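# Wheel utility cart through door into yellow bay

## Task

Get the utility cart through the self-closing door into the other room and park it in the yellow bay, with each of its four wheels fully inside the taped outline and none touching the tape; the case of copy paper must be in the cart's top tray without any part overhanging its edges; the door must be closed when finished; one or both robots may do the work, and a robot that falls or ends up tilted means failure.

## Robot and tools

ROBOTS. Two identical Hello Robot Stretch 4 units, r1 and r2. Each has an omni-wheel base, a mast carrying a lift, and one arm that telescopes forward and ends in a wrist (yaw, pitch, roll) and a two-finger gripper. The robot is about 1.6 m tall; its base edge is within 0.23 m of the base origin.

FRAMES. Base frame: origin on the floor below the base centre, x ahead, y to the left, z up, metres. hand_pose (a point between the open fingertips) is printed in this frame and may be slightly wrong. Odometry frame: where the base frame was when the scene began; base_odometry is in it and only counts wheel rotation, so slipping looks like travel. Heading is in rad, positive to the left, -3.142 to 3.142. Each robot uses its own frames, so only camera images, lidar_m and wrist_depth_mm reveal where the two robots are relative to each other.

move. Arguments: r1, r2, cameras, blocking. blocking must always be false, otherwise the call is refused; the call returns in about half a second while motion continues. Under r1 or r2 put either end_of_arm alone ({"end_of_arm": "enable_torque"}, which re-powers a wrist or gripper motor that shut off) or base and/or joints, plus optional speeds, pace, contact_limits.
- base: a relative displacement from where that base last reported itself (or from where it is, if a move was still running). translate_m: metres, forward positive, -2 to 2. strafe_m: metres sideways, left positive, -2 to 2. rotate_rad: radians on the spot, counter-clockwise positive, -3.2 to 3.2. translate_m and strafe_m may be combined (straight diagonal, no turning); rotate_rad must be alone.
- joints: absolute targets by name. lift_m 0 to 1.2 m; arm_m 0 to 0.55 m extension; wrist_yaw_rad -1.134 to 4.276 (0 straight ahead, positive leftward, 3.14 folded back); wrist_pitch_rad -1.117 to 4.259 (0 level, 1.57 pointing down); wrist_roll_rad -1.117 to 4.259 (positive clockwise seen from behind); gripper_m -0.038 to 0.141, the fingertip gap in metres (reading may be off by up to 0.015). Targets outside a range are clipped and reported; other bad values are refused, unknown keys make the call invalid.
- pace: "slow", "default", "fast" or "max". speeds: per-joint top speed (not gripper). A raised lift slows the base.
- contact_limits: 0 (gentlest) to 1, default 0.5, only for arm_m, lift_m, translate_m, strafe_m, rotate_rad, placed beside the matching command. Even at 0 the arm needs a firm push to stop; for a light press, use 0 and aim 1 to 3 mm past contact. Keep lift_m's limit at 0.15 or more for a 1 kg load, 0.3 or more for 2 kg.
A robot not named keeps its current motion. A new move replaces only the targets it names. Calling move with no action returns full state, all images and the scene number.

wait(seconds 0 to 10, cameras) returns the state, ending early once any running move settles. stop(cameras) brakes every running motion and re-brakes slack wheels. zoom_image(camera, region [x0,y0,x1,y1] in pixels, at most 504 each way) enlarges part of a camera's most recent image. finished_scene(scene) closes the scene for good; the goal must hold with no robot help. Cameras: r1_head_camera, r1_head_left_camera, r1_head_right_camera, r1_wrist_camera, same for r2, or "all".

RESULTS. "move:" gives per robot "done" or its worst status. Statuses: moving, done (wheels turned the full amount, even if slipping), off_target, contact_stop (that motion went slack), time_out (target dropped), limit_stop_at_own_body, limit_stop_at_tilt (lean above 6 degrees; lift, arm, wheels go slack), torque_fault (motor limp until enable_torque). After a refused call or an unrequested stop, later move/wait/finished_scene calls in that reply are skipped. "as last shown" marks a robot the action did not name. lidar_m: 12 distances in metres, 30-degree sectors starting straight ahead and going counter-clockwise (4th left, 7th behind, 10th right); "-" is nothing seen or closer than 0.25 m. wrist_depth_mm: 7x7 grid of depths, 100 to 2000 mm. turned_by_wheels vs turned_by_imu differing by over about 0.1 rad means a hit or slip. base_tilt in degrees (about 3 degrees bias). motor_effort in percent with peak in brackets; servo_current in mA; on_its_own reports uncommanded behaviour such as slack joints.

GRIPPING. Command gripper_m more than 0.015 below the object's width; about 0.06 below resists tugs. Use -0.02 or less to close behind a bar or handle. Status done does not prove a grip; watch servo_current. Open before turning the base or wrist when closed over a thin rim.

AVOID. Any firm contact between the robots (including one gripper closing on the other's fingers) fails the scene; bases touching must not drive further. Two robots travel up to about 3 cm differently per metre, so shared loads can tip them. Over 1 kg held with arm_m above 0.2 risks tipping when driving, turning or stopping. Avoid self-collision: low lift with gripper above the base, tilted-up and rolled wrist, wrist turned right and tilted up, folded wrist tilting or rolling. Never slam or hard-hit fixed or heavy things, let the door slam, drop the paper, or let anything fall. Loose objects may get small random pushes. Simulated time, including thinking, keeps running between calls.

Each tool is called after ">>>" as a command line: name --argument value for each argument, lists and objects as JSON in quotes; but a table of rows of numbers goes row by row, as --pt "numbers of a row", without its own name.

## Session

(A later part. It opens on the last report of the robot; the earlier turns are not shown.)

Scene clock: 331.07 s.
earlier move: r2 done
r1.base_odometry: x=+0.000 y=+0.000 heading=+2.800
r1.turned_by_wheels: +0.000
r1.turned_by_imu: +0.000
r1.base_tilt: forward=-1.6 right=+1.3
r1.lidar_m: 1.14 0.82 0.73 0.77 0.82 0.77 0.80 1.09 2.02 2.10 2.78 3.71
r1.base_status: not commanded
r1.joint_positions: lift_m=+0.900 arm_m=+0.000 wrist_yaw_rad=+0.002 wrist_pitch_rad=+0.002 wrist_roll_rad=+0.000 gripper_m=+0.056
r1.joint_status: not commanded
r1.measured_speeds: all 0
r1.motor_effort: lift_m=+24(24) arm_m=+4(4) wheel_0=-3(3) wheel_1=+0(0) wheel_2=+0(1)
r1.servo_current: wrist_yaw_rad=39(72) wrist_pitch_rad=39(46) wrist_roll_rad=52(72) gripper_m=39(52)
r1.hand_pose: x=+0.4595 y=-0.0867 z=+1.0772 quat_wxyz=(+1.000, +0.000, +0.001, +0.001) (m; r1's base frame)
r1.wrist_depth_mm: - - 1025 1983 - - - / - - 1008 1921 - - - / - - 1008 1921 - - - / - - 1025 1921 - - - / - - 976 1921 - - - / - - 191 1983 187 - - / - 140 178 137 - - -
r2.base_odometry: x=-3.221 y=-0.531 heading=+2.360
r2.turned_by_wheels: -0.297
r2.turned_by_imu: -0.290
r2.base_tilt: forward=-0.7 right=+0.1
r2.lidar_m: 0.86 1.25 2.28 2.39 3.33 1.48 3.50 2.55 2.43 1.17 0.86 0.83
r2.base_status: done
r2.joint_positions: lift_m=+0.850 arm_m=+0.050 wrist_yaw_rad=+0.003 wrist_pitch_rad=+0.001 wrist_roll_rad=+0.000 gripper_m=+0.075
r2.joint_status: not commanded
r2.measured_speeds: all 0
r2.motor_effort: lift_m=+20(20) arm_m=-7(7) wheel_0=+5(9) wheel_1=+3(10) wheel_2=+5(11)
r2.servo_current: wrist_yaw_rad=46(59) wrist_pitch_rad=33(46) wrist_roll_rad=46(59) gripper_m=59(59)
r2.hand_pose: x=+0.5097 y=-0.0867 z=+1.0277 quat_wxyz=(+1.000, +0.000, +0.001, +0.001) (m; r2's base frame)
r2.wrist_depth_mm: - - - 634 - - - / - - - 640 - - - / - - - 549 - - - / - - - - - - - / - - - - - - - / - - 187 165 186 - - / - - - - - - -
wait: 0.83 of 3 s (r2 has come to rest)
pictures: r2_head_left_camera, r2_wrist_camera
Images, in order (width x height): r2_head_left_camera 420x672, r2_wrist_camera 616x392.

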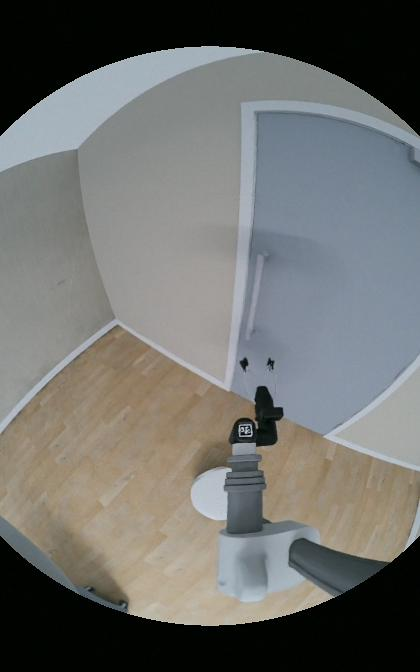

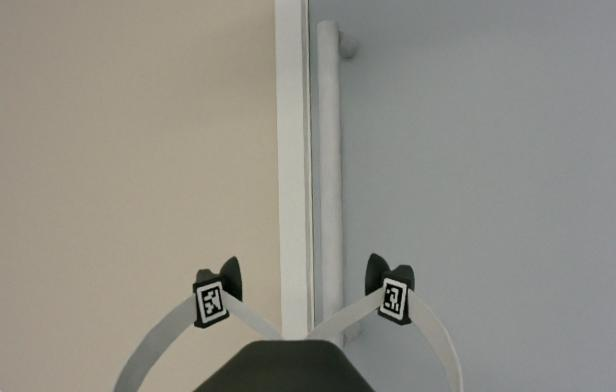

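>>> move --blocking false --r2 '{"base":{"translate_m":0.19,"strafe_m":-0.025},"joints":{"gripper_m":0.07},"pace":"slow","contact_limits":{"translate_m":0.2}}'

>>> wait --seconds 4 --cameras '["r2_wrist_camera"]'

>>> move --blocking false --r2 '{"joints":{"arm_m":0.2},"pace":"slow","contact_limits":{"arm_m":0}}'

>>> wait --seconds 5 --cameras '["r2_wrist_camera"]'

Scene clock: 339.13 s.
move: r2 moving
r1: as last shown
r1.lidar_m: 1.15 0.77 0.74 0.77 0.82 0.76 0.80 1.07 2.03 2.10 2.77 3.69
r1.motor_effort: lift_m=+24(24) arm_m=+4(4) wheel_0=-2(3) wheel_1=+0(0) wheel_2=+1(1)
r1.servo_current: wrist_yaw_rad=39(59) wrist_pitch_rad=39(46) wrist_roll_rad=46(59) gripper_m=39(46)
r1.wrist_depth_mm: - - 1025 1983 - - - / - - 1025 1983 - - - / - - 1025 1863 - - - / - - 1025 1863 - - - / - - 1025 1983 - - - / - - 190 1983 187 - - / - 140 177 137 - - -
r2.base_odometry: x=-3.228 y=-0.521 heading=+2.360
r2.turned_by_wheels: +0.000
r2.turned_by_imu: +0.001
r2.base_tilt: forward=-0.7 right=+0.1
r2.lidar_m: 0.82 1.22 2.28 2.39 3.35 1.48 3.44 2.57 2.46 1.13 0.85 0.84
r2.base_status: translate_m moving; strafe_m moving
r2.joint_positions: lift_m=+0.850 arm_m=+0.050 wrist_yaw_rad=+0.003 wrist_pitch_rad=+0.001 wrist_roll_rad=+0.000 gripper_m=+0.070
r2.joint_status: gripper_m moving
r2.measured_speeds: translate_m=+0.048 strafe_m=-0.007 rotate_rad=+0.000 lift_m=+0.000 arm_m=+0.000 wrist_yaw_rad=+0.000 wrist_pitch_rad=+0.000 wrist_roll_rad=+0.000
r2.motor_effort: lift_m=+20(20) arm_m=-7(7) wheel_0=+9(11) wheel_1=+5(6) wheel_2=-8(9)
r2.servo_current: wrist_yaw_rad=46(59) wrist_pitch_rad=39(46) wrist_roll_rad=46(52) gripper_m=52(91)
r2.contact_limits: translate_m 0.2
r2.hand_pose: x=+0.5097 y=-0.0867 z=+1.0277 quat_wxyz=(+1.000, +0.000, +0.001, +0.001) (m; r2's base frame)
r2.wrist_depth_mm: - - - 621 - - - / - - - 634 - - - / - - - 640 - - - / - - - 539 - - - / - - - - - - - / - - 187 167 189 - - / - - - - - - -
pictures: none

Scene clock: 341.83 s.
earlier move: r2 done
r1.base_odometry: x=+0.000 y=+0.000 heading=+2.800
r1.turned_by_wheels: +0.000
r1.turned_by_imu: +0.000
r1.base_tilt: forward=-1.6 right=+1.3
r1.lidar_m: 1.16 0.81 0.73 0.75 0.81 0.76 0.80 1.09 2.03 2.12 2.77 3.71
r1.base_status: not commanded
r1.joint_positions: lift_m=+0.900 arm_m=+0.000 wrist_yaw_rad=+0.002 wrist_pitch_rad=+0.002 wrist_roll_rad=+0.000 gripper_m=+0.056
r1.joint_status: not commanded
r1.measured_speeds: all 0
r1.motor_effort: lift_m=+24(24) arm_m=+4(4) wheel_0=-2(3) wheel_1=+0(1) wheel_2=+1(1)
r1.servo_current: wrist_yaw_rad=46(78) wrist_pitch_rad=39(52) wrist_roll_rad=33(65) gripper_m=33(46)
r1.hand_pose: x=+0.4595 y=-0.0867 z=+1.0772 quat_wxyz=(+1.000, +0.000, +0.001, +0.001) (m; r1's base frame)
r1.wrist_depth_mm: - - 1025 1983 - - - / - - 1025 - - - - / - - 1025 1863 - - - / - - 1025 1863 - - - / - - 1008 1983 - - - / - - 190 1983 187 - - / - 140 178 137 - - -
r2.base_odometry: x=-3.338 y=-0.379 heading=+2.360
r2.turned_by_wheels: +0.000
r2.turned_by_imu: +0.000
r2.base_tilt: forward=-0.7 right=+0.1
r2.lidar_m: 0.62 1.00 2.21 2.30 3.25 1.66 3.60 2.65 2.39 0.93 0.68 0.66
r2.base_status: done
r2.joint_positions: lift_m=+0.850 arm_m=+0.050 wrist_yaw_rad=+0.003 wrist_pitch_rad=+0.001 wrist_roll_rad=+0.000 gripper_m=+0.070
r2.joint_status: all done
r2.measured_speeds: all 0
r2.motor_effort: lift_m=+20(20) arm_m=-7(7) wheel_0=+5(11) wheel_1=+4(7) wheel_2=-6(10)
r2.servo_current: wrist_yaw_rad=46(59) wrist_pitch_rad=39(46) wrist_roll_rad=46(65) gripper_m=59(91)
r2.contact_limits: translate_m 0.2
r2.hand_pose: x=+0.5097 y=-0.0867 z=+1.0277 quat_wxyz=(+1.000, +0.000, +0.001, +0.001) (m; r2's base frame)
r2.wrist_depth_mm: - - 480 355 384 336 309 / - - 480 359 384 340 312 / - - 488 364 382 342 309 / - - - 466 387 342 315 / - - - 462 377 347 315 / - - 188 357 189 343 319 / - - - - 384 330 315
wait: 2.70 of 4 s (r2 has come to rest)
pictures: r2_wrist_camera
Images, in order (width x height): r2_wrist_camera 616x392.

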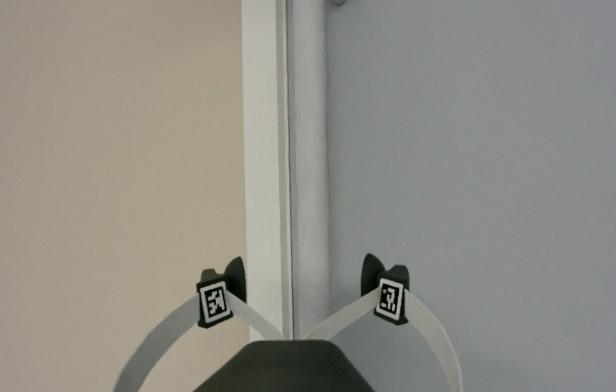

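Scene clock: 342.33 s.
move: r2 moving
r1: as last shown
r1.lidar_m: 1.15 0.79 0.75 0.77 0.84 0.76 0.80 1.06 2.04 2.11 2.75 3.71
r1.motor_effort: lift_m=+24(24) arm_m=+3(4) wheel_0=-2(3) wheel_1=+0(0) wheel_2=+0(1)
r1.servo_current: wrist_yaw_rad=52(65) wrist_pitch_rad=39(46) wrist_roll_rad=52(65) gripper_m=39(46)
r1.wrist_depth_mm: - - 1025 1921 - - - / - - 1042 1983 - - - / - - 1025 1863 - - - / - - 1025 1863 - - - / - - 1008 1983 - - - / - - 190 1921 187 - - / - 140 177 136 - - -
r2.base_odometry: x=-3.338 y=-0.379 heading=+2.360
r2.turned_by_wheels: +0.000
r2.turned_by_imu: +0.000
r2.base_tilt: forward=-0.7 right=+0.1
r2.lidar_m: 0.66 0.96 2.20 2.29 3.23 1.66 3.59 2.64 2.37 0.91 0.68 0.64
r2.base_status: not commanded
r2.joint_positions: lift_m=+0.850 arm_m=+0.062 wrist_yaw_rad=+0.003 wrist_pitch_rad=+0.001 wrist_roll_rad=+0.000 gripper_m=+0.070
r2.joint_status: arm_m moving
r2.measured_speeds: translate_m=+0.000 strafe_m=+0.000 rotate_rad=+0.000 lift_m=+0.000 arm_m=+0.049 wrist_yaw_rad=+0.000 wrist_pitch_rad=+0.000 wrist_roll_rad=+0.000
r2.motor_effort: lift_m=+20(20) arm_m=+13(13) wheel_0=+5(5) wheel_1=+4(4) wheel_2=-6(6)
r2.servo_current: wrist_yaw_rad=46(59) wrist_pitch_rad=46(52) wrist_roll_rad=46(52) gripper_m=52(59)
r2.contact_limits: arm_m 0; translate_m 0.2
r2.hand_pose: x=+0.5220 y=-0.0867 z=+1.0277 quat_wxyz=(+1.000, +0.000, +0.001, +0.001) (m; r2's base frame)
r2.wrist_depth_mm: - - 462 347 373 330 300 / - - 466 351 375 332 303 / - - 473 353 379 336 306 / - - 477 355 382 336 307 / - - 473 459 377 338 310 / - - 189 349 190 332 310 / - - - - 375 324 310
pictures: none

Scene clock: 344.63 s.
earlier move: r2 done
r1.base_odometry: x=+0.000 y=+0.000 heading=+2.800
r1.turned_by_wheels: +0.000
r1.turned_by_imu: +0.000
r1.base_tilt: forward=-1.6 right=+1.3
r1.lidar_m: 1.17 0.80 0.74 0.77 0.79 0.75 0.78 1.10 2.03 2.11 2.76 3.75
r1.base_status: not commanded
r1.joint_positions: lift_m=+0.900 arm_m=+0.000 wrist_yaw_rad=+0.002 wrist_pitch_rad=+0.002 wrist_roll_rad=+0.000 gripper_m=+0.056
r1.joint_status: not commanded
r1.measured_speeds: all 0
r1.motor_effort: lift_m=+24(24) arm_m=+4(4) wheel_0=-2(3) wheel_1=+0(1) wheel_2=+1(1)
r1.servo_current: wrist_yaw_rad=52(72) wrist_pitch_rad=39(52) wrist_roll_rad=46(65) gripper_m=46(52)
r1.hand_pose: x=+0.4595 y=-0.0867 z=+1.0772 quat_wxyz=(+1.000, +0.000, +0.001, +0.001) (m; r1's base frame)
r1.wrist_depth_mm: - - 1042 1921 - - - / - - 1025 1983 - - - / - - 1025 1921 - - - / - - 1008 1863 - - - / - - 991 1921 - - - / - - 190 - 187 - - / - 140 177 137 - - -
r2.base_odometry: x=-3.338 y=-0.379 heading=+2.360
r2.turned_by_wheels: +0.000
r2.turned_by_imu: +0.000
r2.base_tilt: forward=-0.7 right=+0.1
r2.lidar_m: 0.63 0.96 2.21 2.33 3.23 1.64 3.61 2.60 2.40 0.93 0.70 0.64
r2.base_status: not commanded
r2.joint_positions: lift_m=+0.850 arm_m=+0.200 wrist_yaw_rad=+0.003 wrist_pitch_rad=+0.001 wrist_roll_rad=+0.000 gripper_m=+0.070
r2.joint_status: all done
r2.measured_speeds: all 0
r2.motor_effort: lift_m=+20(20) arm_m=+8(13) wheel_0=+5(6) wheel_1=+4(4) wheel_2=-6(7)
r2.servo_current: wrist_yaw_rad=52(65) wrist_pitch_rad=46(52) wrist_roll_rad=52(59) gripper_m=52(65)
r2.contact_limits: arm_m 0; translate_m 0.2
r2.hand_pose: x=+0.6593 y=-0.0867 z=+1.0277 quat_wxyz=(+1.000, +0.000, +0.001, +0.001) (m; r2's base frame)
r2.wrist_depth_mm: - 433 330 208 254 224 205 / - 433 334 213 256 225 - / - 436 336 213 258 231 208 / - 442 342 214 260 231 210 / - 436 342 215 257 229 210 / - 442 192 209 195 229 211 / - 418 377 - 259 223 212
wait: 2.30 of 5 s (r2 has come to rest)
pictures: r2_wrist_camera
Images, in order (width x height): r2_wrist_camera 616x392.

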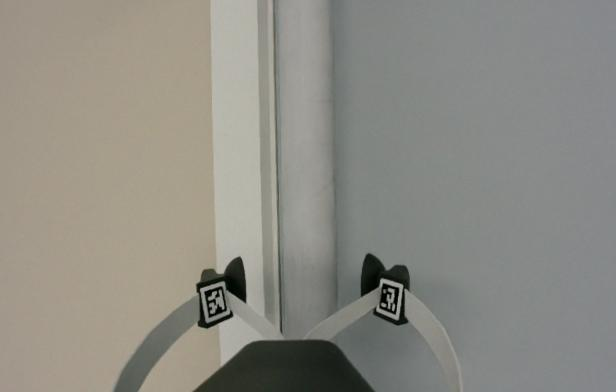

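Aligned. Contact then close.

>>> move --blocking false --r2 '{"joints":{"arm_m":0.3},"pace":"slow","contact_limits":{"arm_m":0}}'

>>> wait --seconds 2 --cameras '["r2_wrist_camera"]'

Scene clock: 348.23 s.
move: r2 moving
r1: as last shown
r1.lidar_m: 1.15 0.80 0.75 0.77 0.82 0.77 0.79 1.08 2.04 2.09 2.77 3.72
r1.motor_effort: lift_m=+24(24) arm_m=+3(4) wheel_0=-2(3) wheel_1=+0(0) wheel_2=+0(1)
r1.servo_current: wrist_yaw_rad=33(59) wrist_pitch_rad=39(46) wrist_roll_rad=52(59) gripper_m=39(46)
r1.wrist_depth_mm: - - 1025 1983 - - - / - - 1025 1921 - - - / - - 1042 1863 - - - / - - 1008 1921 - - - / - - 1008 - - - - / - - 190 - 187 - - / - 140 177 137 - - -
r2.base_odometry: x=-3.338 y=-0.379 heading=+2.360
r2.turned_by_wheels: +0.000
r2.turned_by_imu: +0.000
r2.base_tilt: forward=-0.7 right=+0.1
r2.lidar_m: 0.64 0.98 2.21 2.31 3.21 1.66 3.59 2.63 2.40 0.94 0.70 0.64
r2.base_status: not commanded
r2.joint_positions: lift_m=+0.850 arm_m=+0.212 wrist_yaw_rad=+0.003 wrist_pitch_rad=+0.001 wrist_roll_rad=+0.000 gripper_m=+0.070
r2.joint_status: arm_m moving
r2.measured_speeds: translate_m=+0.000 strafe_m=+0.000 rotate_rad=+0.000 lift_m=+0.000 arm_m=+0.049 wrist_yaw_rad=+0.000 wrist_pitch_rad=+0.000 wrist_roll_rad=+0.000
r2.motor_effort: lift_m=+20(20) arm_m=+8(12) wheel_0=+5(6) wheel_1=+4(4) wheel_2=-6(6)
r2.servo_current: wrist_yaw_rad=46(52) wrist_pitch_rad=46(46) wrist_roll_rad=39(65) gripper_m=52(59)
r2.contact_limits: arm_m 0; translate_m 0.2
r2.hand_pose: x=+0.6720 y=-0.0867 z=+1.0277 quat_wxyz=(+1.000, +0.000, +0.001, +0.001) (m; r2's base frame)
r2.wrist_depth_mm: - 413 315 196 245 215 198 / - 415 320 197 246 216 198 / - 418 320 200 249 217 200 / - 421 324 201 250 220 202 / - 430 327 203 246 220 202 / - 433 193 199 195 222 203 / - 413 364 - 250 214 204
pictures: none

Scene clock: 349.10 s.
earlier move: r2 contact_stop
r1.base_odometry: x=+0.000 y=+0.000 heading=+2.800
r1.turned_by_wheels: +0.000
r1.turned_by_imu: +0.000
r1.base_tilt: forward=-1.6 right=+1.3
r1.lidar_m: 1.17 0.81 0.74 0.75 0.82 0.76 0.80 1.08 2.04 2.09 2.78 3.71
r1.base_status: not commanded
r1.joint_positions: lift_m=+0.900 arm_m=+0.000 wrist_yaw_rad=+0.002 wrist_pitch_rad=+0.002 wrist_roll_rad=+0.000 gripper_m=+0.056
r1.joint_status: not commanded
r1.measured_speeds: all 0
r1.motor_effort: lift_m=+24(24) arm_m=+4(4) wheel_0=-2(3) wheel_1=+0(0) wheel_2=+0(1)
r1.servo_current: wrist_yaw_rad=52(72) wrist_pitch_rad=39(52) wrist_roll_rad=46(59) gripper_m=46(46)
r1.hand_pose: x=+0.4595 y=-0.0867 z=+1.0772 quat_wxyz=(+1.000, +0.000, +0.001, +0.001) (m; r1's base frame)
r1.wrist_depth_mm: - - 1008 1921 - - - / - - 1025 1983 - - - / - - 1025 1921 - - - / - - 1025 1863 - - - / - - 991 1921 - - - / - - 190 1983 187 - - / - 140 177 137 - - -
r2.base_odometry: x=-3.338 y=-0.379 heading=+2.360
r2.turned_by_wheels: +0.000
r2.turned_by_imu: +0.003
r2.base_tilt: forward=-0.8 right=+0.0
r2.lidar_m: 0.64 0.97 2.21 2.32 3.24 1.66 3.61 2.62 2.40 0.94 0.68 0.66
r2.base_status: not commanded
r2.joint_positions: lift_m=+0.850 arm_m=+0.234 wrist_yaw_rad=-0.007 wrist_pitch_rad=+0.001 wrist_roll_rad=+0.000 gripper_m=+0.070
r2.joint_status: arm_m contact_stop (moved +0.034 of +0.100)
r2.measured_speeds: all 0
r2.on_its_own: arm_m is slack since a contact_stop (your +0.300 is given up)
r2.motor_effort: lift_m=+20(20) arm_m=+0(19) wheel_0=+4(6) wheel_1=+1(5) wheel_2=-8(8)
r2.servo_current: wrist_yaw_rad=46(59) wrist_pitch_rad=39(46) wrist_roll_rad=46(65) gripper_m=46(65)
r2.contact_limits: arm_m 0; translate_m 0.2
r2.hand_pose: x=+0.6923 y=-0.0894 z=+1.0277 quat_wxyz=(+1.000, +0.000, +0.001, -0.003) (m; r2's base frame)
r2.wrist_depth_mm: 449 373 287 178 228 201 185 / 445 373 290 180 229 202 186 / 455 377 293 179 232 205 187 / 462 384 294 179 234 204 189 / 466 387 297 180 229 206 186 / 469 392 193 178 196 207 190 / - 397 310 - 229 200 191
wait: 0.87 of 2 s (r2 has come to rest)
pictures: r2_wrist_camera
Images, in order (width x height): r2_wrist_camera 616x392.

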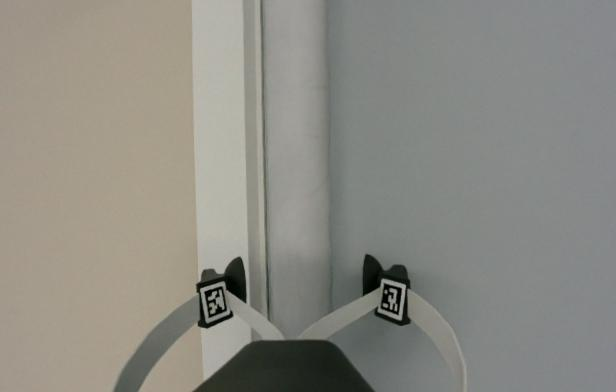

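>>> move --blocking false --r2 '{"joints":{"gripper_m":-0.036,"arm_m":0.235},"contact_limits":{"arm_m":1.0}}'

>>> wait --seconds 2 --cameras '["r2_wrist_camera"]'

>>> move --blocking false --r2 '{"base":{"translate_m":-0.2,"strafe_m":-0.12},"pace":"slow","contact_limits":{"translate_m":1.0}}'

>>> wait --seconds 4 --cameras '[]'

>>> move --blocking false --r2 '{"base":{"rotate_rad":0.08},"pace":"slow","contact_limits":{"rotate_rad":1.0}}'

>>> wait --seconds 2 --cameras '[]'

>>> wait --seconds 0.5 --cameras '["r2_wrist_camera"]'

Scene clock: 357.07 s.
move: r2 moving
r1: as last shown
r1.lidar_m: 1.14 0.81 0.74 0.77 0.81 0.78 0.80 1.06 2.03 2.11 2.77 3.69
r1.motor_effort: lift_m=+24(24) arm_m=+3(4) wheel_0=-2(3) wheel_1=+0(0) wheel_2=+0(1)
r1.servo_current: wrist_yaw_rad=39(72) wrist_pitch_rad=52(52) wrist_roll_rad=39(52) gripper_m=46(46)
r1.wrist_depth_mm: - - 1042 1983 - - - / - - 1025 1983 - - - / - - 1042 1863 - - - / - - 1008 1863 - - - / - - 1025 1983 - - - / - - 190 1921 187 - - / - 140 178 137 - - -
r2.base_odometry: x=-3.338 y=-0.379 heading=+2.360
r2.turned_by_wheels: +0.000
r2.turned_by_imu: +0.001
r2.base_tilt: forward=-0.7 right=+0.1
r2.lidar_m: 0.64 0.99 2.20 2.33 3.27 1.65 3.59 2.64 2.37 0.95 0.67 0.65
r2.base_status: not commanded
r2.joint_positions: lift_m=+0.850 arm_m=+0.235 wrist_yaw_rad=-0.005 wrist_pitch_rad=+0.001 wrist_roll_rad=+0.000 gripper_m=+0.051
r2.joint_status: gripper_m moving; the others done
r2.measured_speeds: translate_m=+0.000 strafe_m=+0.000 rotate_rad=+0.001 lift_m=+0.000 arm_m=+0.000 wrist_yaw_rad=+0.064 wrist_pitch_rad=+0.000 wrist_roll_rad=+0.000
r2.motor_effort: lift_m=+20(20) arm_m=+8(17) wheel_0=+4(5) wheel_1=+1(1) wheel_2=-5(8)
r2.servo_current: wrist_yaw_rad=46(59) wrist_pitch_rad=39(39) wrist_roll_rad=52(52) gripper_m=117(117)
r2.contact_limits: arm_m 1; translate_m 0.2
r2.hand_pose: x=+0.6937 y=-0.0887 z=+1.0277 quat_wxyz=(+1.000, +0.000, +0.001, -0.002) (m; r2's base frame)
r2.wrist_depth_mm: 452 375 289 173 225 199 - / 455 377 291 178 229 200 183 / 462 384 291 175 229 202 185 / 466 389 294 174 231 202 186 / 473 392 298 178 229 204 187 / - 399 192 175 195 206 187 / - 402 303 - 230 198 189
pictures: none

Scene clock: 358.30 s.
earlier move: r2 done
r1.base_odometry: x=+0.000 y=+0.000 heading=+2.800
r1.turned_by_wheels: +0.000
r1.turned_by_imu: +0.000
r1.base_tilt: forward=-1.6 right=+1.3
r1.lidar_m: 1.16 0.79 0.74 0.78 0.82 0.75 0.79 1.08 2.01 2.10 2.78 3.73
r1.base_status: not commanded
r1.joint_positions: lift_m=+0.900 arm_m=+0.000 wrist_yaw_rad=+0.002 wrist_pitch_rad=+0.002 wrist_roll_rad=+0.000 gripper_m=+0.056
r1.joint_status: not commanded
r1.measured_speeds: all 0
r1.motor_effort: lift_m=+24(24) arm_m=+4(4) wheel_0=-2(3) wheel_1=+0(0) wheel_2=+1(1)
r1.servo_current: wrist_yaw_rad=46(72) wrist_pitch_rad=39(52) wrist_roll_rad=33(65) gripper_m=46(46)
r1.hand_pose: x=+0.4595 y=-0.0867 z=+1.0772 quat_wxyz=(+1.000, +0.000, +0.001, +0.001) (m; r1's base frame)
r1.wrist_depth_mm: - - 1025 1983 - - - / - - 1025 1921 - - - / - - 1025 1863 - - - / - - 1025 1863 - - - / - - 1008 1921 - - - / - - 190 1983 187 - - / - 141 177 137 - - -
r2.base_odometry: x=-3.338 y=-0.379 heading=+2.360
r2.turned_by_wheels: +0.000
r2.turned_by_imu: -0.002
r2.base_tilt: forward=-0.6 right=+0.1
r2.lidar_m: 0.63 0.98 2.20 2.32 3.24 1.67 3.59 2.62 2.36 0.91 0.68 0.63
r2.base_status: not commanded
r2.joint_positions: lift_m=+0.850 arm_m=+0.235 wrist_yaw_rad=+0.002 wrist_pitch_rad=+0.001 wrist_roll_rad=+0.000 gripper_m=-0.034
r2.joint_status: all done
r2.measured_speeds: all 0
r2.motor_effort: lift_m=+20(20) arm_m=-4(17) wheel_0=-7(7) wheel_1=-2(2) wheel_2=+4(8)
r2.servo_current: wrist_yaw_rad=52(59) wrist_pitch_rad=39(46) wrist_roll_rad=39(59) gripper_m=156(319)
r2.contact_limits: arm_m 1; translate_m 0.2
r2.hand_pose: x=+0.6945 y=-0.0869 z=+1.0277 quat_wxyz=(+1.000, +0.000, +0.001, +0.001) (m; r2's base frame)
r2.wrist_depth_mm: 462 379 289 162 216 190 174 / 466 382 290 163 217 191 176 / - 384 293 164 220 193 177 / 477 392 297 165 220 197 179 / - 397 298 166 223 196 179 / - 402 184 166 179 193 180 / - 421 334 - 221 189 -
wait: 1.23 of 2 s (r2 has come to rest)
pictures: r2_wrist_camera
Images, in order (width x height): r2_wrist_camera 616x392.

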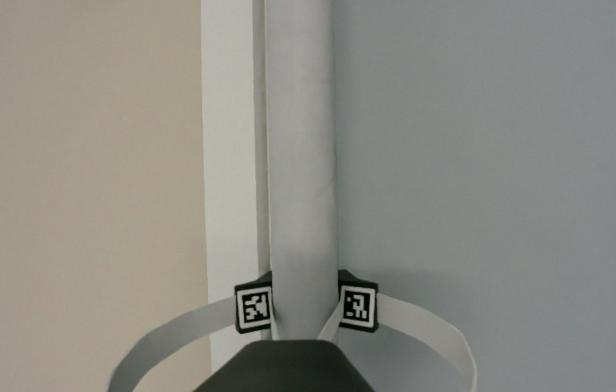

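Scene clock: 358.80 s.
move: r2 moving
r1: as last shown
r1.lidar_m: 1.14 0.77 0.74 0.79 0.83 0.75 0.80 1.09 2.02 2.09 2.77 3.73
r1.motor_effort: lift_m=+24(24) arm_m=+4(4) wheel_0=-3(3) wheel_1=+0(0) wheel_2=+1(1)
r1.servo_current: wrist_yaw_rad=52(65) wrist_pitch_rad=46(52) wrist_roll_rad=33(65) gripper_m=39(46)
r1.wrist_depth_mm: - - 1008 1921 - - - / - - 1042 1921 - - - / - - 1008 - - - - / - - 1025 1921 - - - / - - 991 1983 - - - / - - 190 1983 188 - - / - 140 177 137 - - -
r2.base_odometry: x=-3.325 y=-0.382 heading=+2.361
r2.turned_by_wheels: +0.001
r2.turned_by_imu: +0.001
r2.base_tilt: forward=-0.6 right=+0.1
r2.lidar_m: 0.63 0.99 2.22 2.31 3.26 1.65 3.56 2.60 2.39 0.94 0.69 0.65
r2.base_status: translate_m moving; strafe_m moving
r2.joint_positions: lift_m=+0.850 arm_m=+0.235 wrist_yaw_rad=+0.008 wrist_pitch_rad=+0.001 wrist_roll_rad=+0.000 gripper_m=-0.034
r2.joint_status: not commanded
r2.measured_speeds: translate_m=-0.047 strafe_m=-0.028 rotate_rad=+0.007 lift_m=+0.000 arm_m=+0.000 wrist_yaw_rad=+0.028 wrist_pitch_rad=+0.000 wrist_roll_rad=+0.000
r2.motor_effort: lift_m=+20(20) arm_m=-4(5) wheel_0=-1(7) wheel_1=-11(12) wheel_2=+23(23)
r2.servo_current: wrist_yaw_rad=65(65) wrist_pitch_rad=46(46) wrist_roll_rad=46(52) gripper_m=150(156)
r2.contact_limits: arm_m 1; translate_m 1
r2.hand_pose: x=+0.6951 y=-0.0850 z=+1.0277 quat_wxyz=(+1.000, +0.000, +0.001, +0.004) (m; r2's base frame)
r2.wrist_depth_mm: - 402 300 162 215 188 173 / - 404 306 162 216 189 174 / - 407 307 163 219 191 175 / - 413 309 167 220 196 - / - 421 314 166 221 194 177 / - 424 185 167 179 191 178 / - 445 347 - 219 185 178
pictures: none

Scene clock: 361.80 s.
earlier move: r2 done
r1.base_odometry: x=+0.000 y=+0.000 heading=+2.800
r1.turned_by_wheels: +0.000
r1.turned_by_imu: +0.000
r1.base_tilt: forward=-1.6 right=+1.3
r1.lidar_m: 1.15 0.81 0.74 0.78 0.83 0.78 0.81 1.08 2.01 2.07 2.78 3.72
r1.base_status: not commanded
r1.joint_positions: lift_m=+0.900 arm_m=+0.000 wrist_yaw_rad=+0.002 wrist_pitch_rad=+0.002 wrist_roll_rad=+0.000 gripper_m=+0.056
r1.joint_status: not commanded
r1.measured_speeds: all 0
r1.motor_effort: lift_m=+24(24) arm_m=+4(4) wheel_0=-2(3) wheel_1=+0(1) wheel_2=+1(1)
r1.servo_current: wrist_yaw_rad=46(72) wrist_pitch_rad=46(52) wrist_roll_rad=52(65) gripper_m=46(52)
r1.hand_pose: x=+0.4595 y=-0.0867 z=+1.0772 quat_wxyz=(+1.000, +0.000, +0.001, +0.001) (m; r1's base frame)
r1.wrist_depth_mm: - - 1025 1983 - - - / - - 1008 - - - - / - - 1025 - - - - / - - 1025 - - - - / - - 991 - - - - / - - 191 - 188 - - / - 141 177 143 - - -
r2.base_odometry: x=-3.112 y=-0.434 heading=+2.363
r2.turned_by_wheels: +0.002
r2.turned_by_imu: +0.219
r2.base_tilt: forward=-0.6 right=+0.0
r2.lidar_m: 0.61 1.38 2.38 2.76 1.66 1.63 2.78 2.37 1.45 0.79 0.60 0.60
r2.base_status: done
r2.joint_positions: lift_m=+0.850 arm_m=+0.235 wrist_yaw_rad=+0.022 wrist_pitch_rad=+0.001 wrist_roll_rad=+0.000 gripper_m=-0.034
r2.joint_status: not commanded
r2.measured_speeds: all 0
r2.on_its_own: wrist_yaw_rad is at rest, and its servo_current (124 mA) is outside its rest range (0 to 104 mA)
r2.motor_effort: lift_m=+20(20) arm_m=-11(12) wheel_0=+13(18) wheel_1=-4(12) wheel_2=+30(35)
r2.servo_current: wrist_yaw_rad=124(143) wrist_pitch_rad=39(46) wrist_roll_rad=46(59) gripper_m=150(156)
r2.contact_limits: arm_m 1; translate_m 1
r2.hand_pose: x=+0.6966 y=-0.0810 z=+1.0277 quat_wxyz=(+1.000, +0.000, +0.001, +0.011) (m; r2's base frame)
r2.wrist_depth_mm: - - - 162 207 175 - / 1661 - - 163 209 177 - / 1756 - - 168 216 181 160 / - - - 168 213 176 161 / - - - 168 213 177 - / - 1618 183 167 198 180 166 / - - - - 211 174 -
wait: 3.00 of 4 s (r2 has come to rest)
pictures: none
No camera images: "cameras" was empty.

Scene clock: 362.30 s.
move: r2 moving
r1: as last shown
r1.base_tilt: forward=-1.6 right=+1.2
r1.lidar_m: 1.15 0.81 0.75 0.79 0.82 0.77 0.79 1.04 2.04 2.11 2.76 3.71
r1.motor_effort: lift_m=+24(24) arm_m=+3(4) wheel_0=-2(3) wheel_1=+0(0) wheel_2=+0(1)
r1.servo_current: wrist_yaw_rad=52(59) wrist_pitch_rad=46(46) wrist_roll_rad=52(52) gripper_m=39(46)
r1.wrist_depth_mm: - - 1025 1983 - - - / - - 1025 - - - - / - - 1042 - - - - / - - 1025 - - - - / - - 991 - - - - / - - 190 - 187 - - / - 141 177 143 - - -
r2.base_odometry: x=-3.112 y=-0.434 heading=+2.437
r2.turned_by_wheels: +0.074
r2.turned_by_imu: +0.071
r2.base_tilt: forward=-0.7 right=+0.2
r2.lidar_m: 0.64 1.56 2.38 2.87 1.64 1.68 2.67 2.36 1.28 0.75 0.62 0.59
r2.base_status: rotate_rad moving
r2.joint_positions: lift_m=+0.850 arm_m=+0.235 wrist_yaw_rad=-0.002 wrist_pitch_rad=+0.001 wrist_roll_rad=+0.000 gripper_m=-0.034
r2.joint_status: not commanded
r2.measured_speeds: translate_m=-0.002 strafe_m=+0.000 rotate_rad=+0.088 lift_m=+0.000 arm_m=+0.000 wrist_yaw_rad=-0.053 wrist_pitch_rad=+0.000 wrist_roll_rad=+0.000
r2.motor_effort: lift_m=+20(20) arm_m=-11(12) wheel_0=-13(20) wheel_1=-10(12) wheel_2=-5(28)
r2.servo_current: wrist_yaw_rad=46(137) wrist_pitch_rad=39(46) wrist_roll_rad=52(59) gripper_m=137(156)
r2.contact_limits: arm_m 1; rotate_rad 1
r2.hand_pose: x=+0.6945 y=-0.0881 z=+1.0277 quat_wxyz=(+1.000, +0.000, +0.001, -0.001) (m; r2's base frame)
r2.wrist_depth_mm: - - - 161 217 185 - / - - - 163 219 186 167 / 1618 - - 163 216 190 168 / 1756 - - 164 217 189 169 / - - - 166 223 189 170 / - - 181 165 177 186 171 / - 139 - - 220 179 -
pictures: none

Scene clock: 362.67 s.
earlier move: r2 done
r1.base_odometry: x=+0.000 y=+0.000 heading=+2.800
r1.turned_by_wheels: +0.000
r1.turned_by_imu: +0.000
r1.base_tilt: forward=-1.6 right=+1.3
r1.lidar_m: 1.16 0.79 0.74 0.76 0.80 0.75 0.79 1.08 2.03 2.09 2.78 3.71
r1.base_status: not commanded
r1.joint_positions: lift_m=+0.900 arm_m=+0.000 wrist_yaw_rad=+0.002 wrist_pitch_rad=+0.002 wrist_roll_rad=+0.000 gripper_m=+0.056
r1.joint_status: not commanded
r1.measured_speeds: all 0
r1.motor_effort: lift_m=+24(24) arm_m=+3(4) wheel_0=-2(3) wheel_1=+0(0) wheel_2=+1(1)
r1.servo_current: wrist_yaw_rad=46(72) wrist_pitch_rad=39(46) wrist_roll_rad=46(59) gripper_m=39(46)
r1.hand_pose: x=+0.4595 y=-0.0867 z=+1.0772 quat_wxyz=(+1.000, +0.000, +0.001, +0.001) (m; r1's base frame)
r1.wrist_depth_mm: - - 1025 1921 - - - / - - 1025 - - - - / - - 1025 - - - - / - - 1025 - - - - / - - 1025 - - - - / - - 191 - 188 - - / - 141 177 143 - - -
r2.base_odometry: x=-3.112 y=-0.433 heading=+2.440
r2.turned_by_wheels: +0.003
r2.turned_by_imu: +0.002
r2.base_tilt: forward=-0.6 right=+0.1
r2.lidar_m: 0.63 1.58 2.38 2.86 1.62 1.69 2.69 2.37 1.29 0.77 0.61 0.60
r2.base_status: done
r2.joint_positions: lift_m=+0.850 arm_m=+0.235 wrist_yaw_rad=-0.004 wrist_pitch_rad=+0.001 wrist_roll_rad=+0.000 gripper_m=-0.034
r2.joint_status: not commanded
r2.measured_speeds: all 0
r2.motor_effort: lift_m=+20(20) arm_m=-11(12) wheel_0=-20(21) wheel_1=-11(12) wheel_2=-9(28)
r2.servo_current: wrist_yaw_rad=46(137) wrist_pitch_rad=39(46) wrist_roll_rad=52(59) gripper_m=130(156)
r2.contact_limits: arm_m 1; rotate_rad 1
r2.hand_pose: x=+0.6944 y=-0.0886 z=+1.0277 quat_wxyz=(+1.000, +0.000, +0.001, -0.002) (m; r2's base frame)
r2.wrist_depth_mm: - - - 161 217 185 - / - - - 162 219 186 169 / 1708 - - 163 216 191 168 / 1756 - - 163 217 193 170 / - - - 164 224 189 171 / - - 180 165 179 187 171 / - 131 - - 220 179 -
wait: 0.37 of 2 s (r2 has come to rest)
pictures: none
No camera images: "cameras" was empty.

Scene clock: 363.17 s.
r1.base_odometry: x=+0.000 y=+0.000 heading=+2.800
r1.turned_by_wheels: +0.000
r1.turned_by_imu: +0.000
r1.base_tilt: forward=-1.6 right=+1.3
r1.lidar_m: 1.18 0.79 0.74 0.77 0.80 0.77 0.80 1.06 2.02 2.10 2.77 3.74
r1.base_status: not commanded
r1.joint_positions: lift_m=+0.900 arm_m=+0.000 wrist_yaw_rad=+0.002 wrist_pitch_rad=+0.002 wrist_roll_rad=+0.000 gripper_m=+0.056
r1.joint_status: not commanded
r1.measured_speeds: all 0
r1.motor_effort: lift_m=+24(24) arm_m=+4(4) wheel_0=-2(3) wheel_1=+0(0) wheel_2=+1(1)
r1.servo_current: wrist_yaw_rad=39(72) wrist_pitch_rad=39(46) wrist_roll_rad=33(59) gripper_m=39(46)
r1.hand_pose: x=+0.4595 y=-0.0867 z=+1.0772 quat_wxyz=(+1.000, +0.000, +0.001, +0.001) (m; r1's base frame)
r1.wrist_depth_mm: - - 1025 - - - - / - - 1025 - - - - / - - 1008 - - - - / - - 1025 - - - - / - - 1008 - - - - / - - 191 - 187 - - / - 141 178 143 - - -
r2.base_odometry: x=-3.112 y=-0.433 heading=+2.440
r2.turned_by_wheels: +0.000
r2.turned_by_imu: +0.000
r2.base_tilt: forward=-0.6 right=+0.1
r2.lidar_m: 0.64 1.57 2.39 2.86 1.60 1.65 2.70 2.37 1.27 0.73 0.61 0.59
r2.base_status: done
r2.joint_positions: lift_m=+0.850 arm_m=+0.235 wrist_yaw_rad=-0.004 wrist_pitch_rad=+0.001 wrist_roll_rad=+0.000 gripper_m=-0.034
r2.joint_status: not commanded
r2.measured_speeds: all 0
r2.motor_effort: lift_m=+20(20) arm_m=-11(12) wheel_0=-20(21) wheel_1=-11(12) wheel_2=-9(28)
r2.servo_current: wrist_yaw_rad=59(137) wrist_pitch_rad=39(46) wrist_roll_rad=39(59) gripper_m=143(156)
r2.contact_limits: arm_m 1; rotate_rad 1
r2.hand_pose: x=+0.6944 y=-0.0886 z=+1.0277 quat_wxyz=(+1.000, +0.000, +0.001, -0.002) (m; r2's base frame)
r2.wrist_depth_mm: - - - 161 217 185 - / - - - 163 219 186 168 / 1661 - - 163 216 192 168 / 1756 - - 163 217 193 170 / - - - 164 224 189 171 / - - 180 165 178 187 171 / - 131 - - 221 180 -
wait: 0.50 s; at rest by 0.27 s
pictures: r2_wrist_camera
Images, in order (width x height): r2_wrist_camera 616x392.

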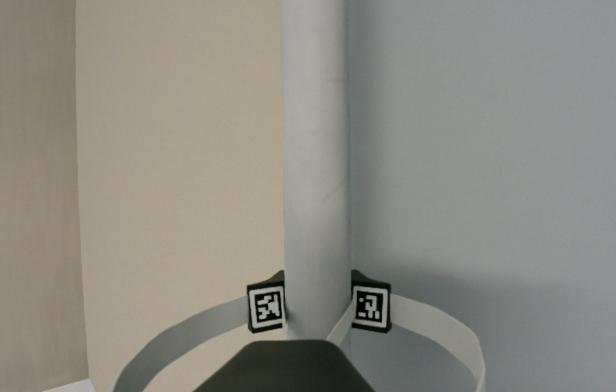

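>>> move --blocking false --r2 '{"base":{"translate_m":-0.2,"strafe_m":-0.12},"pace":"slow","contact_limits":{"translate_m":1.0}}'

>>> wait --seconds 4 --cameras '[]'

>>> move --blocking false --r2 '{"base":{"rotate_rad":0.07},"pace":"slow","contact_limits":{"rotate_rad":1.0}}'

>>> wait --seconds 1 --cameras '[]'

>>> move --blocking false --r2 '{"base":{"translate_m":-0.18,"strafe_m":-0.12},"pace":"slow","contact_limits":{"translate_m":1.0}}'

>>> wait --seconds 4 --cameras '[]'

>>> move --blocking false --r2 '{"base":{"rotate_rad":0.07},"pace":"slow","contact_limits":{"rotate_rad":1.0}}'

>>> wait --seconds 1 --cameras '["r2_wrist_camera","r2_head_left_camera"]'

Scene clock: 373.80 s.
move: r2 moving
r1: as last shown
r1.lidar_m: 1.17 0.81 0.75 0.75 0.82 0.77 0.81 1.06 2.04 2.09 2.78 3.70
r1.servo_current: wrist_yaw_rad=59(65) wrist_pitch_rad=39(52) wrist_roll_rad=65(65) gripper_m=39(46)
r1.wrist_depth_mm: - - 1008 1983 - - - / - - 1042 - - - - / - - 1025 - - - - / - - 1025 - - - - / - - 991 - - - - / - - 191 - 187 - - / - 140 178 143 - - -
r2.base_odometry: x=-3.099 y=-0.436 heading=+2.439
r2.turned_by_wheels: +0.000
r2.turned_by_imu: -0.006
r2.base_tilt: forward=-0.6 right=+0.1
r2.lidar_m: 0.62 1.58 2.38 2.90 1.62 1.70 2.65 2.37 1.27 0.77 0.61 0.61
r2.base_status: translate_m moving; strafe_m moving
r2.joint_positions: lift_m=+0.850 arm_m=+0.235 wrist_yaw_rad=-0.001 wrist_pitch_rad=+0.001 wrist_roll_rad=+0.000 gripper_m=-0.034
r2.joint_status: not commanded
r2.measured_speeds: translate_m=-0.046 strafe_m=-0.028 rotate_rad=+0.006 lift_m=+0.000 arm_m=+0.000 wrist_yaw_rad=+0.026 wrist_pitch_rad=+0.000 wrist_roll_rad=+0.000
r2.motor_effort: lift_m=+20(20) arm_m=-11(12) wheel_0=-6(17) wheel_1=-11(16) wheel_2=+15(15)
r2.servo_current: wrist_yaw_rad=52(59) wrist_pitch_rad=39(46) wrist_roll_rad=46(46) gripper_m=130(143)
r2.contact_limits: arm_m 1; translate_m 1
r2.hand_pose: x=+0.6946 y=-0.0877 z=+1.0277 quat_wxyz=(+1.000, +0.000, +0.001, +0.000) (m; r2's base frame)
r2.wrist_depth_mm: - - - 160 216 182 - / - - - 161 218 183 165 / - - - 163 218 189 166 / - - - 164 220 186 167 / - - - 165 223 187 168 / - - 180 167 180 185 169 / - 142 - - 218 180 -
pictures: none

Scene clock: 377.80 s.
earlier move: r2 contact_stop
r1.base_odometry: x=+0.000 y=+0.000 heading=+2.800
r1.turned_by_wheels: +0.000
r1.turned_by_imu: +0.000
r1.base_tilt: forward=-1.6 right=+1.3
r1.lidar_m: 1.17 0.80 0.75 0.79 0.83 0.75 0.80 1.06 2.04 2.08 2.77 3.69
r1.base_status: not commanded
r1.joint_positions: lift_m=+0.900 arm_m=+0.000 wrist_yaw_rad=+0.002 wrist_pitch_rad=+0.002 wrist_roll_rad=+0.000 gripper_m=+0.056
r1.joint_status: not commanded
r1.measured_speeds: all 0
r1.motor_effort: lift_m=+24(24) arm_m=+4(4) wheel_0=-2(3) wheel_1=+0(0) wheel_2=+0(1)
r1.servo_current: wrist_yaw_rad=46(72) wrist_pitch_rad=52(52) wrist_roll_rad=39(72) gripper_m=39(46)
r1.hand_pose: x=+0.4595 y=-0.0867 z=+1.0772 quat_wxyz=(+1.000, +0.000, +0.001, +0.001) (m; r1's base frame)
r1.wrist_depth_mm: - - 1025 - - - - / - - 1025 - - - - / - - 1042 - - - - / - - 1025 - - - - / - - 1008 - - - - / - - 190 - 188 - - / - 140 177 143 - - -
r2.base_odometry: x=-2.936 y=-0.423 heading=+2.483
r2.turned_by_wheels: +0.043
r2.turned_by_imu: +0.166
r2.base_tilt: forward=-0.6 right=+0.1
r2.lidar_m: 0.63 2.22 2.55 3.37 1.66 3.36 2.36 2.26 0.98 0.62 0.54 0.54
r2.base_status: translate_m contact_stop; strafe_m contact_stop
r2.joint_positions: lift_m=+0.850 arm_m=+0.235 wrist_yaw_rad=+0.007 wrist_pitch_rad=+0.001 wrist_roll_rad=+0.000 gripper_m=-0.034
r2.joint_status: not commanded
r2.measured_speeds: translate_m=+0.011 strafe_m=-0.007 rotate_rad=-0.004 lift_m=+0.000 arm_m=+0.000 wrist_yaw_rad=+0.000 wrist_pitch_rad=+0.000 wrist_roll_rad=+0.000
r2.on_its_own: the wheels are slack since a contact_stop
r2.motor_effort: lift_m=+20(20) arm_m=-9(13) wheel_0=-1(17) wheel_1=+0(16) wheel_2=-1(36)
r2.servo_current: wrist_yaw_rad=46(163) wrist_pitch_rad=46(46) wrist_roll_rad=46(65) gripper_m=124(143)
r2.contact_limits: arm_m 1; translate_m 1
r2.hand_pose: x=+0.6952 y=-0.0854 z=+1.0277 quat_wxyz=(+1.000, +0.000, +0.001, +0.004) (m; r2's base frame)
r2.wrist_depth_mm: - - - 162 212 177 - / - 1921 - 163 213 175 157 / - 1921 - 163 216 176 - / - 1921 - 164 217 177 - / - - - 166 219 177 - / - - 182 166 179 178 - / - - - - 213 166 -
wait: 4.00 s; no rest
pictures: none
No camera images: "cameras" was empty.

not run: a stop that you did not command came earlier in this reply.

not run: a stop that you did not command came earlier in this reply.

not run: a stop that you did not command came earlier in this reply.

not run: a stop that you did not command came earlier in this reply.

not run: a stop that you did not command came earlier in this reply.

not run: a stop that you did not command came earlier in this reply.

>>> move --blocking false --r2 '{"base":{"translate_m":0.02},"joints":{"gripper_m":0.1}}'

>>> wait --seconds 3 --cameras '["r2_wrist_camera","r2_head_left_camera","r2_head_right_camera"]'

Scene clock: 401.07 s.
earlier move: r2 contact_stop
move: r2 moving
r1: as last shown
r1.turned_by_imu: -0.001
r1.lidar_m: 1.15 0.79 0.75 0.79 0.82 0.75 0.80 1.08 2.03 2.09 2.78 3.70
r1.servo_current: wrist_yaw_rad=52(65) wrist_pitch_rad=46(46) wrist_roll_rad=46(59) gripper_m=39(39)
r1.wrist_depth_mm: - - 1025 - - - - / - - 1042 1921 - - - / - - 1025 1808 - - - / - - 1025 1921 - - - / - - 991 1921 - - - / - - 190 1983 188 - - / - 141 178 137 - - -
r2.base_odometry: x=-2.991 y=-0.265 heading=+2.416
r2.turned_by_wheels: -0.067
r2.turned_by_imu: -0.063
r2.base_tilt: forward=-0.7 right=+0.1
r2.lidar_m: 0.61 1.40 2.45 3.09 1.80 3.80 2.53 2.34 0.77 0.54 0.48 0.50
r2.base_status: earlier translate_m contact_stop (by the wheels' count: -0.005 of -0.200); earlier strafe_m contact_stop (by the wheels' count: -0.209 of -0.120); translate_m moving
r2.joint_positions: lift_m=+0.850 arm_m=+0.235 wrist_yaw_rad=+0.002 wrist_pitch_rad=+0.001 wrist_roll_rad=+0.000 gripper_m=-0.010
r2.joint_status: gripper_m moving
r2.measured_speeds: translate_m=+0.019 strafe_m=+0.000 rotate_rad=+0.000 lift_m=+0.000 arm_m=-0.001 wrist_yaw_rad=-0.007 wrist_pitch_rad=+0.000 wrist_roll_rad=+0.000
r2.motor_effort: lift_m=+20(20) arm_m=-4(10) wheel_0=+8(8) wheel_1=+5(7) wheel_2=-7(12)
r2.servo_current: wrist_yaw_rad=46(59) wrist_pitch_rad=39(46) wrist_roll_rad=39(59) gripper_m=91(111)
r2.contact_limits: arm_m 1
r2.hand_pose: x=+0.6945 y=-0.0869 z=+1.0277 quat_wxyz=(+1.000, +0.000, +0.001, +0.001) (m; r2's base frame)
r2.wrist_depth_mm: - - 397 145 195 154 - / - - 402 146 196 155 - / - - 382 147 199 161 139 / - - 384 148 200 158 140 / - - 392 148 200 159 - / - 1756 185 149 183 160 - / - 137 439 - 196 150 -
pictures: none

Scene clock: 402.60 s.
earlier move: r2 done
r1.base_odometry: x=+0.000 y=+0.000 heading=+2.800
r1.turned_by_wheels: +0.000
r1.turned_by_imu: +0.000
r1.base_tilt: forward=-1.5 right=+1.3
r1.lidar_m: 1.12 0.81 0.74 0.77 0.83 0.76 0.80 1.06 2.04 2.11 2.77 3.71
r1.base_status: not commanded
r1.joint_positions: lift_m=+0.900 arm_m=+0.000 wrist_yaw_rad=+0.002 wrist_pitch_rad=+0.002 wrist_roll_rad=+0.000 gripper_m=+0.056
r1.joint_status: not commanded
r1.measured_speeds: all 0
r1.motor_effort: lift_m=+24(24) arm_m=+4(4) wheel_0=-2(3) wheel_1=+0(0) wheel_2=+1(1)
r1.servo_current: wrist_yaw_rad=39(72) wrist_pitch_rad=33(46) wrist_roll_rad=52(65) gripper_m=46(46)
r1.hand_pose: x=+0.4595 y=-0.0867 z=+1.0772 quat_wxyz=(+1.000, +0.000, +0.001, +0.001) (m; r1's base frame)
r1.wrist_depth_mm: - - 1042 1983 - - - / - - 1008 1921 - - - / - - 1025 1921 - - - / - - 1008 1921 - - - / - - 1008 1921 - - - / - - 190 - 187 - - / - 141 177 137 - - -
r2.base_odometry: x=-2.992 y=-0.265 heading=+2.416
r2.turned_by_wheels: +0.000
r2.turned_by_imu: +0.000
r2.base_tilt: forward=-0.7 right=+0.1
r2.lidar_m: 0.61 1.40 2.44 3.13 1.80 3.81 2.52 2.32 0.79 0.50 0.45 0.50
r2.base_status: done
r2.joint_positions: lift_m=+0.850 arm_m=+0.235 wrist_yaw_rad=+0.001 wrist_pitch_rad=+0.001 wrist_roll_rad=+0.000 gripper_m=+0.100
r2.joint_status: all done
r2.measured_speeds: all 0
r2.motor_effort: lift_m=+20(20) arm_m=+4(10) wheel_0=+6(8) wheel_1=+4(7) wheel_2=-7(12)
r2.servo_current: wrist_yaw_rad=52(59) wrist_pitch_rad=46(52) wrist_roll_rad=46(59) gripper_m=46(117)
r2.contact_limits: arm_m 1
r2.hand_pose: x=+0.6944 y=-0.0871 z=+1.0277 quat_wxyz=(+1.000, +0.000, +0.001, +0.001) (m; r2's base frame)
r2.wrist_depth_mm: - - 397 144 196 155 - / - - 402 145 197 156 - / - - 382 145 200 163 139 / - - 389 147 200 159 140 / - - 394 150 202 160 - / - - 193 149 187 165 - / - 121 - - 190 156 -
wait: 1.53 of 3 s (r2 has come to rest)
pictures: r2_head_left_camera, r2_head_right_camera, r2_wrist_camera
Images, in order (width x height): r2_head_left_camera 420x672, r2_head_right_camera 420x672, r2_wrist_camera 616x392.

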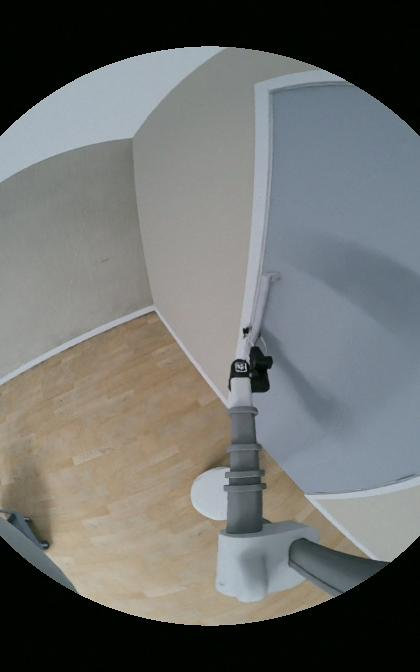

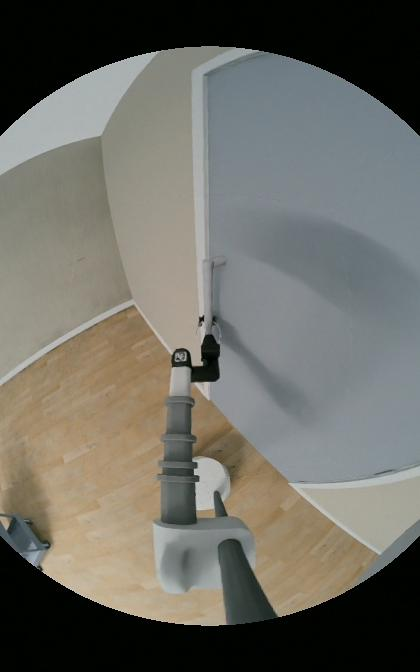

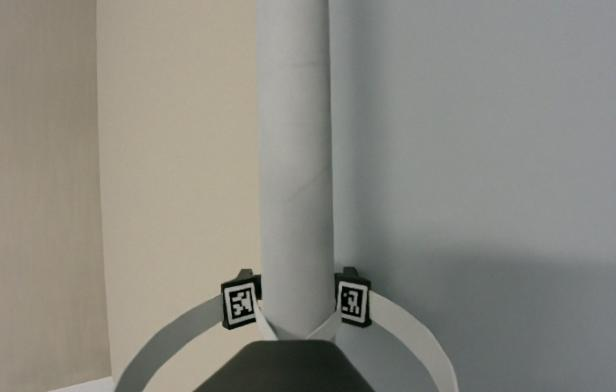

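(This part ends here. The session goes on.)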